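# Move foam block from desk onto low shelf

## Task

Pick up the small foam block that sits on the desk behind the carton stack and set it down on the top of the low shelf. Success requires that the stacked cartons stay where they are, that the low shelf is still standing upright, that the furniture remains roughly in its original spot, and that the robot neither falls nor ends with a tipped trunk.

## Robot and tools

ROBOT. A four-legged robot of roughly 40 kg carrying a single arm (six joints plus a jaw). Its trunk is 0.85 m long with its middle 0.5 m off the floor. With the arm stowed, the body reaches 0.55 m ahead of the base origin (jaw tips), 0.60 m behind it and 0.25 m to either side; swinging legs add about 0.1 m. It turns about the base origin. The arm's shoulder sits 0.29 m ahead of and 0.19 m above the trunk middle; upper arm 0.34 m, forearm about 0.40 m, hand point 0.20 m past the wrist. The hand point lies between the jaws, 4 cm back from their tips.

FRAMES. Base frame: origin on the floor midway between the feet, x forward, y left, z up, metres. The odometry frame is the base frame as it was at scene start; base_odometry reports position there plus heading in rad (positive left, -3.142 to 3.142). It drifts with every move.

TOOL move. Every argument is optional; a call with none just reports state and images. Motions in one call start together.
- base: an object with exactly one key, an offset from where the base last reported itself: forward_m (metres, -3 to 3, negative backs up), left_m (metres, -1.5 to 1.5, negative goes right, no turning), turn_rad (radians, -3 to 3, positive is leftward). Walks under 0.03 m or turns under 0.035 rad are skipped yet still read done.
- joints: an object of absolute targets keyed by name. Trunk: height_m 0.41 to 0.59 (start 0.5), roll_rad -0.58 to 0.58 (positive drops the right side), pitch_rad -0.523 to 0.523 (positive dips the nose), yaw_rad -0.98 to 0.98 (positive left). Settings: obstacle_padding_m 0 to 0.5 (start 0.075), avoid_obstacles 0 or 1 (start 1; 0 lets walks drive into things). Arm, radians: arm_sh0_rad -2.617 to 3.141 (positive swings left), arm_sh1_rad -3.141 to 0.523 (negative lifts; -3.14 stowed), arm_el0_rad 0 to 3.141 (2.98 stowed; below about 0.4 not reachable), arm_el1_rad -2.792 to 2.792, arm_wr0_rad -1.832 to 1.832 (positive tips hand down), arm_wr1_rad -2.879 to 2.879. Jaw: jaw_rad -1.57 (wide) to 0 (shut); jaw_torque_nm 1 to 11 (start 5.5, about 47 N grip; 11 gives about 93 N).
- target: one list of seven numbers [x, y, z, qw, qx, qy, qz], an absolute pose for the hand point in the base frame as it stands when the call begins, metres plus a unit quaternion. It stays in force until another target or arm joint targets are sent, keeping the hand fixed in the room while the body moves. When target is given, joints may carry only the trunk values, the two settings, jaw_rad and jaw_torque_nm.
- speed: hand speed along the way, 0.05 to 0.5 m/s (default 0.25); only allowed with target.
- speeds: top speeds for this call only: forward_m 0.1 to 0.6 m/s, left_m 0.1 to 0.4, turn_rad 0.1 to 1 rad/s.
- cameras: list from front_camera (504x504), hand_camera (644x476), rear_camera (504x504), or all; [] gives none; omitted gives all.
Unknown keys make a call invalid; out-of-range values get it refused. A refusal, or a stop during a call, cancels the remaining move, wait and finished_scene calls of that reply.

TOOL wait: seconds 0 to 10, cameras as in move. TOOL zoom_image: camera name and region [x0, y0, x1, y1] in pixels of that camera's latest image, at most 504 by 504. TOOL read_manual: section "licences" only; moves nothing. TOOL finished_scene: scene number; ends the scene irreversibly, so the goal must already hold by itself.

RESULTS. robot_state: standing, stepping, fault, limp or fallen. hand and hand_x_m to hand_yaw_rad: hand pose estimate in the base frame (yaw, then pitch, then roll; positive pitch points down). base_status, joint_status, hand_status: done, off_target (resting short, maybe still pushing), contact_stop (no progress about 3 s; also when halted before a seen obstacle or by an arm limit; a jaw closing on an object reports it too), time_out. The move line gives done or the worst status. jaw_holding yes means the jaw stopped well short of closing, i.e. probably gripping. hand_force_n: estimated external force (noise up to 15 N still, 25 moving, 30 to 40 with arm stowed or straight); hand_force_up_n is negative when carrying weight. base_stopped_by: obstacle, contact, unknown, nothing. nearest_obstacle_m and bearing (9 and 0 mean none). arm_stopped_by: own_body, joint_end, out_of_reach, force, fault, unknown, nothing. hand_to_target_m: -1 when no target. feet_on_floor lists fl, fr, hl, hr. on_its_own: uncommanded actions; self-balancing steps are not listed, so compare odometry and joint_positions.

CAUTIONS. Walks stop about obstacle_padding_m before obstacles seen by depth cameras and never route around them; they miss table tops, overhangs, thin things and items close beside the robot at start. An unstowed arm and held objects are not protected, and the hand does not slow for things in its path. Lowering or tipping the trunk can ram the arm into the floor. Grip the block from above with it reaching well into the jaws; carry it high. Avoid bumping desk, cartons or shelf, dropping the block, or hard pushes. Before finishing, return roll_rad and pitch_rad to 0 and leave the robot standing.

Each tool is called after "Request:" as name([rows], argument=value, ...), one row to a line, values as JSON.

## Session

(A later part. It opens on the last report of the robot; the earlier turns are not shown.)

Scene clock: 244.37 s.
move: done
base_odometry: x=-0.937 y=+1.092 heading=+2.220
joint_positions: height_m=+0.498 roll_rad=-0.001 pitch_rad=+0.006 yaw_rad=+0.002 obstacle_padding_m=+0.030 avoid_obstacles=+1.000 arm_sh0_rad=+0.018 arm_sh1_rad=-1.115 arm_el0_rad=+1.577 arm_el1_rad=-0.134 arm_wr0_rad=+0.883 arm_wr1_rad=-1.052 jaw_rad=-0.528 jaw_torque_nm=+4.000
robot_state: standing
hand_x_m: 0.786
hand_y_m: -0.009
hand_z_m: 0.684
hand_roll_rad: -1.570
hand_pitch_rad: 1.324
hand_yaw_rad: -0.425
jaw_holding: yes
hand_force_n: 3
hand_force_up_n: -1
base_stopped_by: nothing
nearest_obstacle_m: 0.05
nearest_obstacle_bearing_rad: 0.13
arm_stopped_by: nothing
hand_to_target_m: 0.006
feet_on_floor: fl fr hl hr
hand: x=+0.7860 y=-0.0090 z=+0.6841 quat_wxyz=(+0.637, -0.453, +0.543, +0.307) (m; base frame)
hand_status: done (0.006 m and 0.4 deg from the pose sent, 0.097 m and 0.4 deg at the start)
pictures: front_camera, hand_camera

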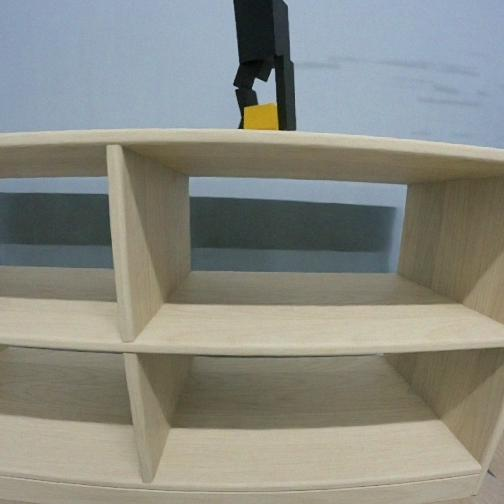

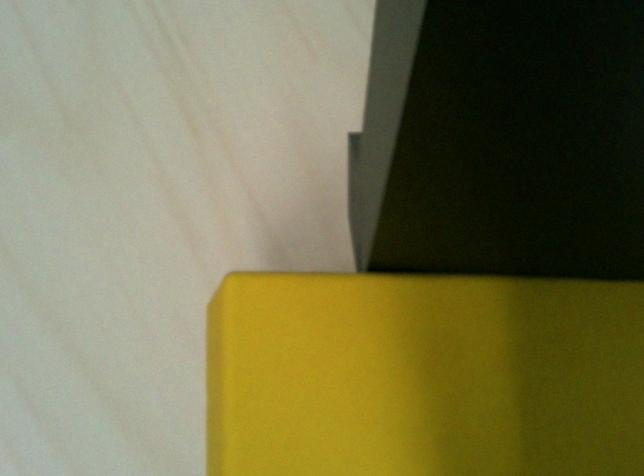

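Request:
move(target=[0.78, -0.01, 0.665, 0.6385, -0.4536, 0.5427, 0.3039], speed=0.05, cameras=[])

Request:
move(target=[0.78, -0.01, 0.655, 0.6385, -0.4536, 0.5427, 0.3039], speed=0.05, cameras=["front_camera","hand_camera"])

Scene clock: 248.03 s.
move: done
robot_state: standing
hand_x_m: 0.783
hand_y_m: -0.010
hand_z_m: 0.665
hand_roll_rad: -1.575
hand_pitch_rad: 1.327
hand_yaw_rad: -0.431
jaw_holding: yes
hand_force_n: 1
hand_force_up_n: 0
base_stopped_by: nothing
nearest_obstacle_m: 0.05
nearest_obstacle_bearing_rad: 0.13
arm_stopped_by: nothing
hand_to_target_m: 0.003
feet_on_floor: fl fr hl hr
hand_status: done (0.003 m and 0.5 deg from the pose sent, 0.020 m and 0.4 deg at the start)
pictures: none

Scene clock: 248.50 s.
move: done
base_odometry: x=-0.937 y=+1.091 heading=+2.220
joint_positions: height_m=+0.499 roll_rad=+0.000 pitch_rad=+0.006 yaw_rad=+0.003 obstacle_padding_m=+0.030 avoid_obstacles=+1.000 arm_sh0_rad=+0.017 arm_sh1_rad=-1.100 arm_el0_rad=+1.626 arm_el1_rad=-0.143 arm_wr0_rad=+0.818 arm_wr1_rad=-1.038 jaw_rad=-0.528 jaw_torque_nm=+4.000
robot_state: standing
hand_x_m: 0.783
hand_y_m: -0.009
hand_z_m: 0.657
hand_roll_rad: -1.567
hand_pitch_rad: 1.322
hand_yaw_rad: -0.423
jaw_holding: yes
hand_force_n: 2
hand_force_up_n: -1
base_stopped_by: nothing
nearest_obstacle_m: 0.05
nearest_obstacle_bearing_rad: 0.13
arm_stopped_by: nothing
hand_to_target_m: 0.004
feet_on_floor: fl fr hl hr
hand: x=+0.7828 y=-0.0093 z=+0.6570 quat_wxyz=(+0.638, -0.453, +0.542, +0.306) (m; base frame)
hand_status: done (0.004 m and 0.3 deg from the pose sent, 0.010 m and 0.5 deg at the start)
pictures: front_camera, hand_camera

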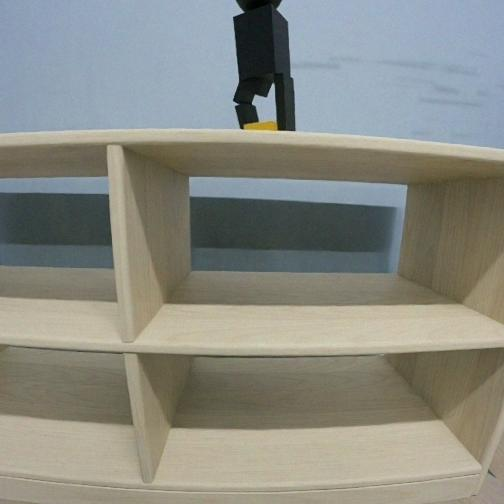

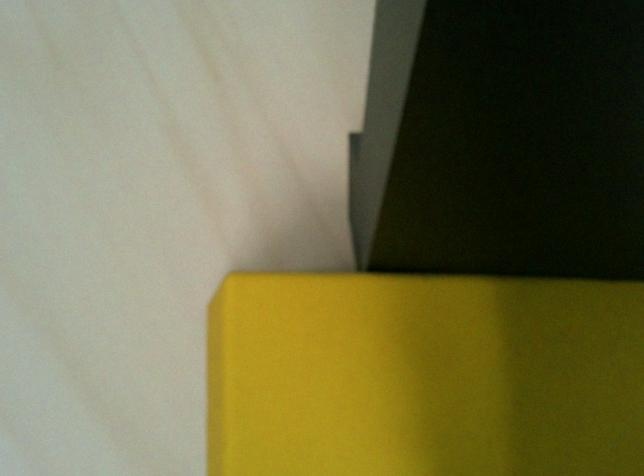

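Request:
move(target=[0.78, -0.01, 0.645, 0.6385, -0.4536, 0.5427, 0.3039], speed=0.05, cameras=[])

Request:
wait(seconds=0.3, cameras=["front_camera"])

Scene clock: 251.23 s.
move: done
robot_state: standing
hand_x_m: 0.782
hand_y_m: -0.010
hand_z_m: 0.655
hand_roll_rad: -1.556
hand_pitch_rad: 1.316
hand_yaw_rad: -0.413
jaw_holding: yes
hand_force_n: 5
hand_force_up_n: 5
base_stopped_by: nothing
nearest_obstacle_m: 0.05
nearest_obstacle_bearing_rad: 0.13
arm_stopped_by: nothing
hand_to_target_m: 0.010
feet_on_floor: fl fr hl hr
hand_status: done (0.010 m and 0.3 deg from the pose sent, 0.012 m and 0.3 deg at the start)
pictures: none

Scene clock: 251.53 s.
base_odometry: x=-0.937 y=+1.092 heading=+2.220
joint_positions: height_m=+0.498 roll_rad=+0.000 pitch_rad=+0.005 yaw_rad=+0.003 obstacle_padding_m=+0.030 avoid_obstacles=+1.000 arm_sh0_rad=+0.017 arm_sh1_rad=-1.101 arm_el0_rad=+1.635 arm_el1_rad=-0.146 arm_wr0_rad=+0.802 arm_wr1_rad=-1.034 jaw_rad=-0.528 jaw_torque_nm=+4.000
robot_state: standing
hand_x_m: 0.782
hand_y_m: -0.010
hand_z_m: 0.655
hand_roll_rad: -1.552
hand_pitch_rad: 1.314
hand_yaw_rad: -0.410
jaw_holding: yes
hand_force_n: 5
hand_force_up_n: 4
base_stopped_by: nothing
nearest_obstacle_m: 0.05
nearest_obstacle_bearing_rad: 0.13
arm_stopped_by: nothing
hand_to_target_m: 0.010
feet_on_floor: fl fr hl hr
hand: x=+0.7822 y=-0.0098 z=+0.6546 quat_wxyz=(+0.640, -0.454, +0.540, +0.304) (m; base frame)
hand_status: done (0.010 m and 0.4 deg from the pose sent, 0.012 m and 0.3 deg at the start)
wait: 0.30 s; at rest by 0.27 s
pictures: front_camera

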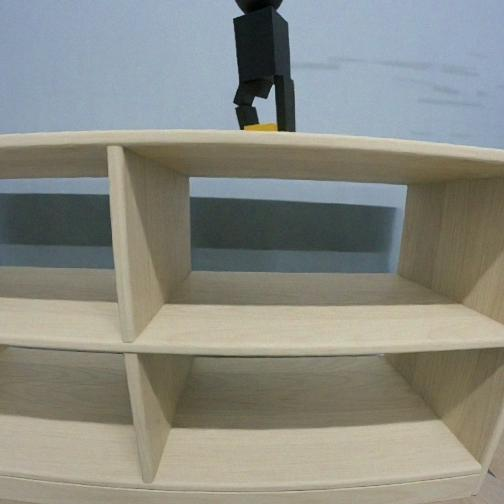

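Contact at 0.655. Release.

Request:
move(target=[0.78, -0.01, 0.654, 0.6385, -0.4536, 0.5427, 0.3039], speed=0.05, cameras=[])

Request:
move(joints={"jaw_rad": -1.0}, cameras=[])

Request:
move(target=[0.77, -0.005, 0.80, 0.6385, -0.4536, 0.5427, 0.3039], speed=0.1, cameras=["hand_camera","front_camera"])

Scene clock: 255.27 s.
move: done
robot_state: standing
hand_x_m: 0.782
hand_y_m: -0.010
hand_z_m: 0.655
hand_roll_rad: -1.553
hand_pitch_rad: 1.311
hand_yaw_rad: -0.411
jaw_holding: yes
hand_force_n: 4
hand_force_up_n: -1
base_stopped_by: nothing
nearest_obstacle_m: 0.05
nearest_obstacle_bearing_rad: 0.13
arm_stopped_by: nothing
hand_to_target_m: 0.002
feet_on_floor: fl fr hl hr
hand_status: done (0.002 m and 0.5 deg from the pose sent, 0.002 m and 0.4 deg at the start)
pictures: none

Scene clock: 256.50 s.
move: done
joint_status: all done
robot_state: standing
hand_x_m: 0.780
hand_y_m: -0.010
hand_z_m: 0.654
hand_roll_rad: -1.564
hand_pitch_rad: 1.316
hand_yaw_rad: -0.422
jaw_holding: no
hand_force_n: 4
hand_force_up_n: -2
base_stopped_by: nothing
nearest_obstacle_m: 0.05
nearest_obstacle_bearing_rad: 0.13
arm_stopped_by: nothing
hand_to_target_m: 0.001
feet_on_floor: fl fr hl hr
pictures: none

Scene clock: 258.43 s.
move: done
base_odometry: x=-0.938 y=+1.092 heading=+2.220
joint_positions: height_m=+0.499 roll_rad=+0.000 pitch_rad=+0.005 yaw_rad=+0.003 obstacle_padding_m=+0.030 avoid_obstacles=+1.000 arm_sh0_rad=+0.029 arm_sh1_rad=-1.258 arm_el0_rad=+1.479 arm_el1_rad=-0.127 arm_wr0_rad=+1.118 arm_wr1_rad=-1.062 jaw_rad=-1.001 jaw_torque_nm=+4.000
robot_state: standing
hand_x_m: 0.763
hand_y_m: -0.006
hand_z_m: 0.801
hand_roll_rad: -1.577
hand_pitch_rad: 1.315
hand_yaw_rad: -0.442
jaw_holding: no
hand_force_n: 2
hand_force_up_n: 0
base_stopped_by: nothing
nearest_obstacle_m: 0.05
nearest_obstacle_bearing_rad: 0.13
arm_stopped_by: nothing
hand_to_target_m: 0.007
feet_on_floor: fl fr hl hr
hand: x=+0.7626 y=-0.0059 z=+0.8005 quat_wxyz=(+0.639, -0.453, +0.543, +0.301) (m; base frame)
hand_status: done (0.007 m and 0.4 deg from the pose sent, 0.146 m and 0.2 deg at the start)
pictures: front_camera, hand_camera

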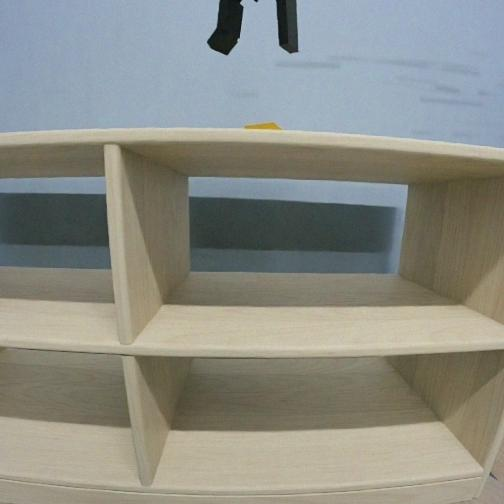

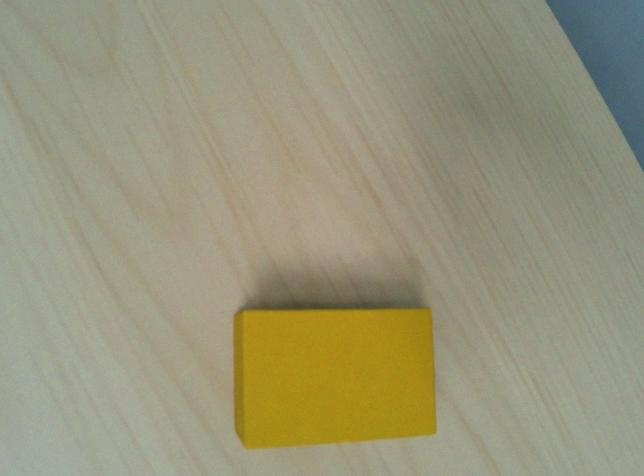

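Block rests safely on the shelf.

Request:
finished_scene(scene=3)

The scene is finished: the task was done.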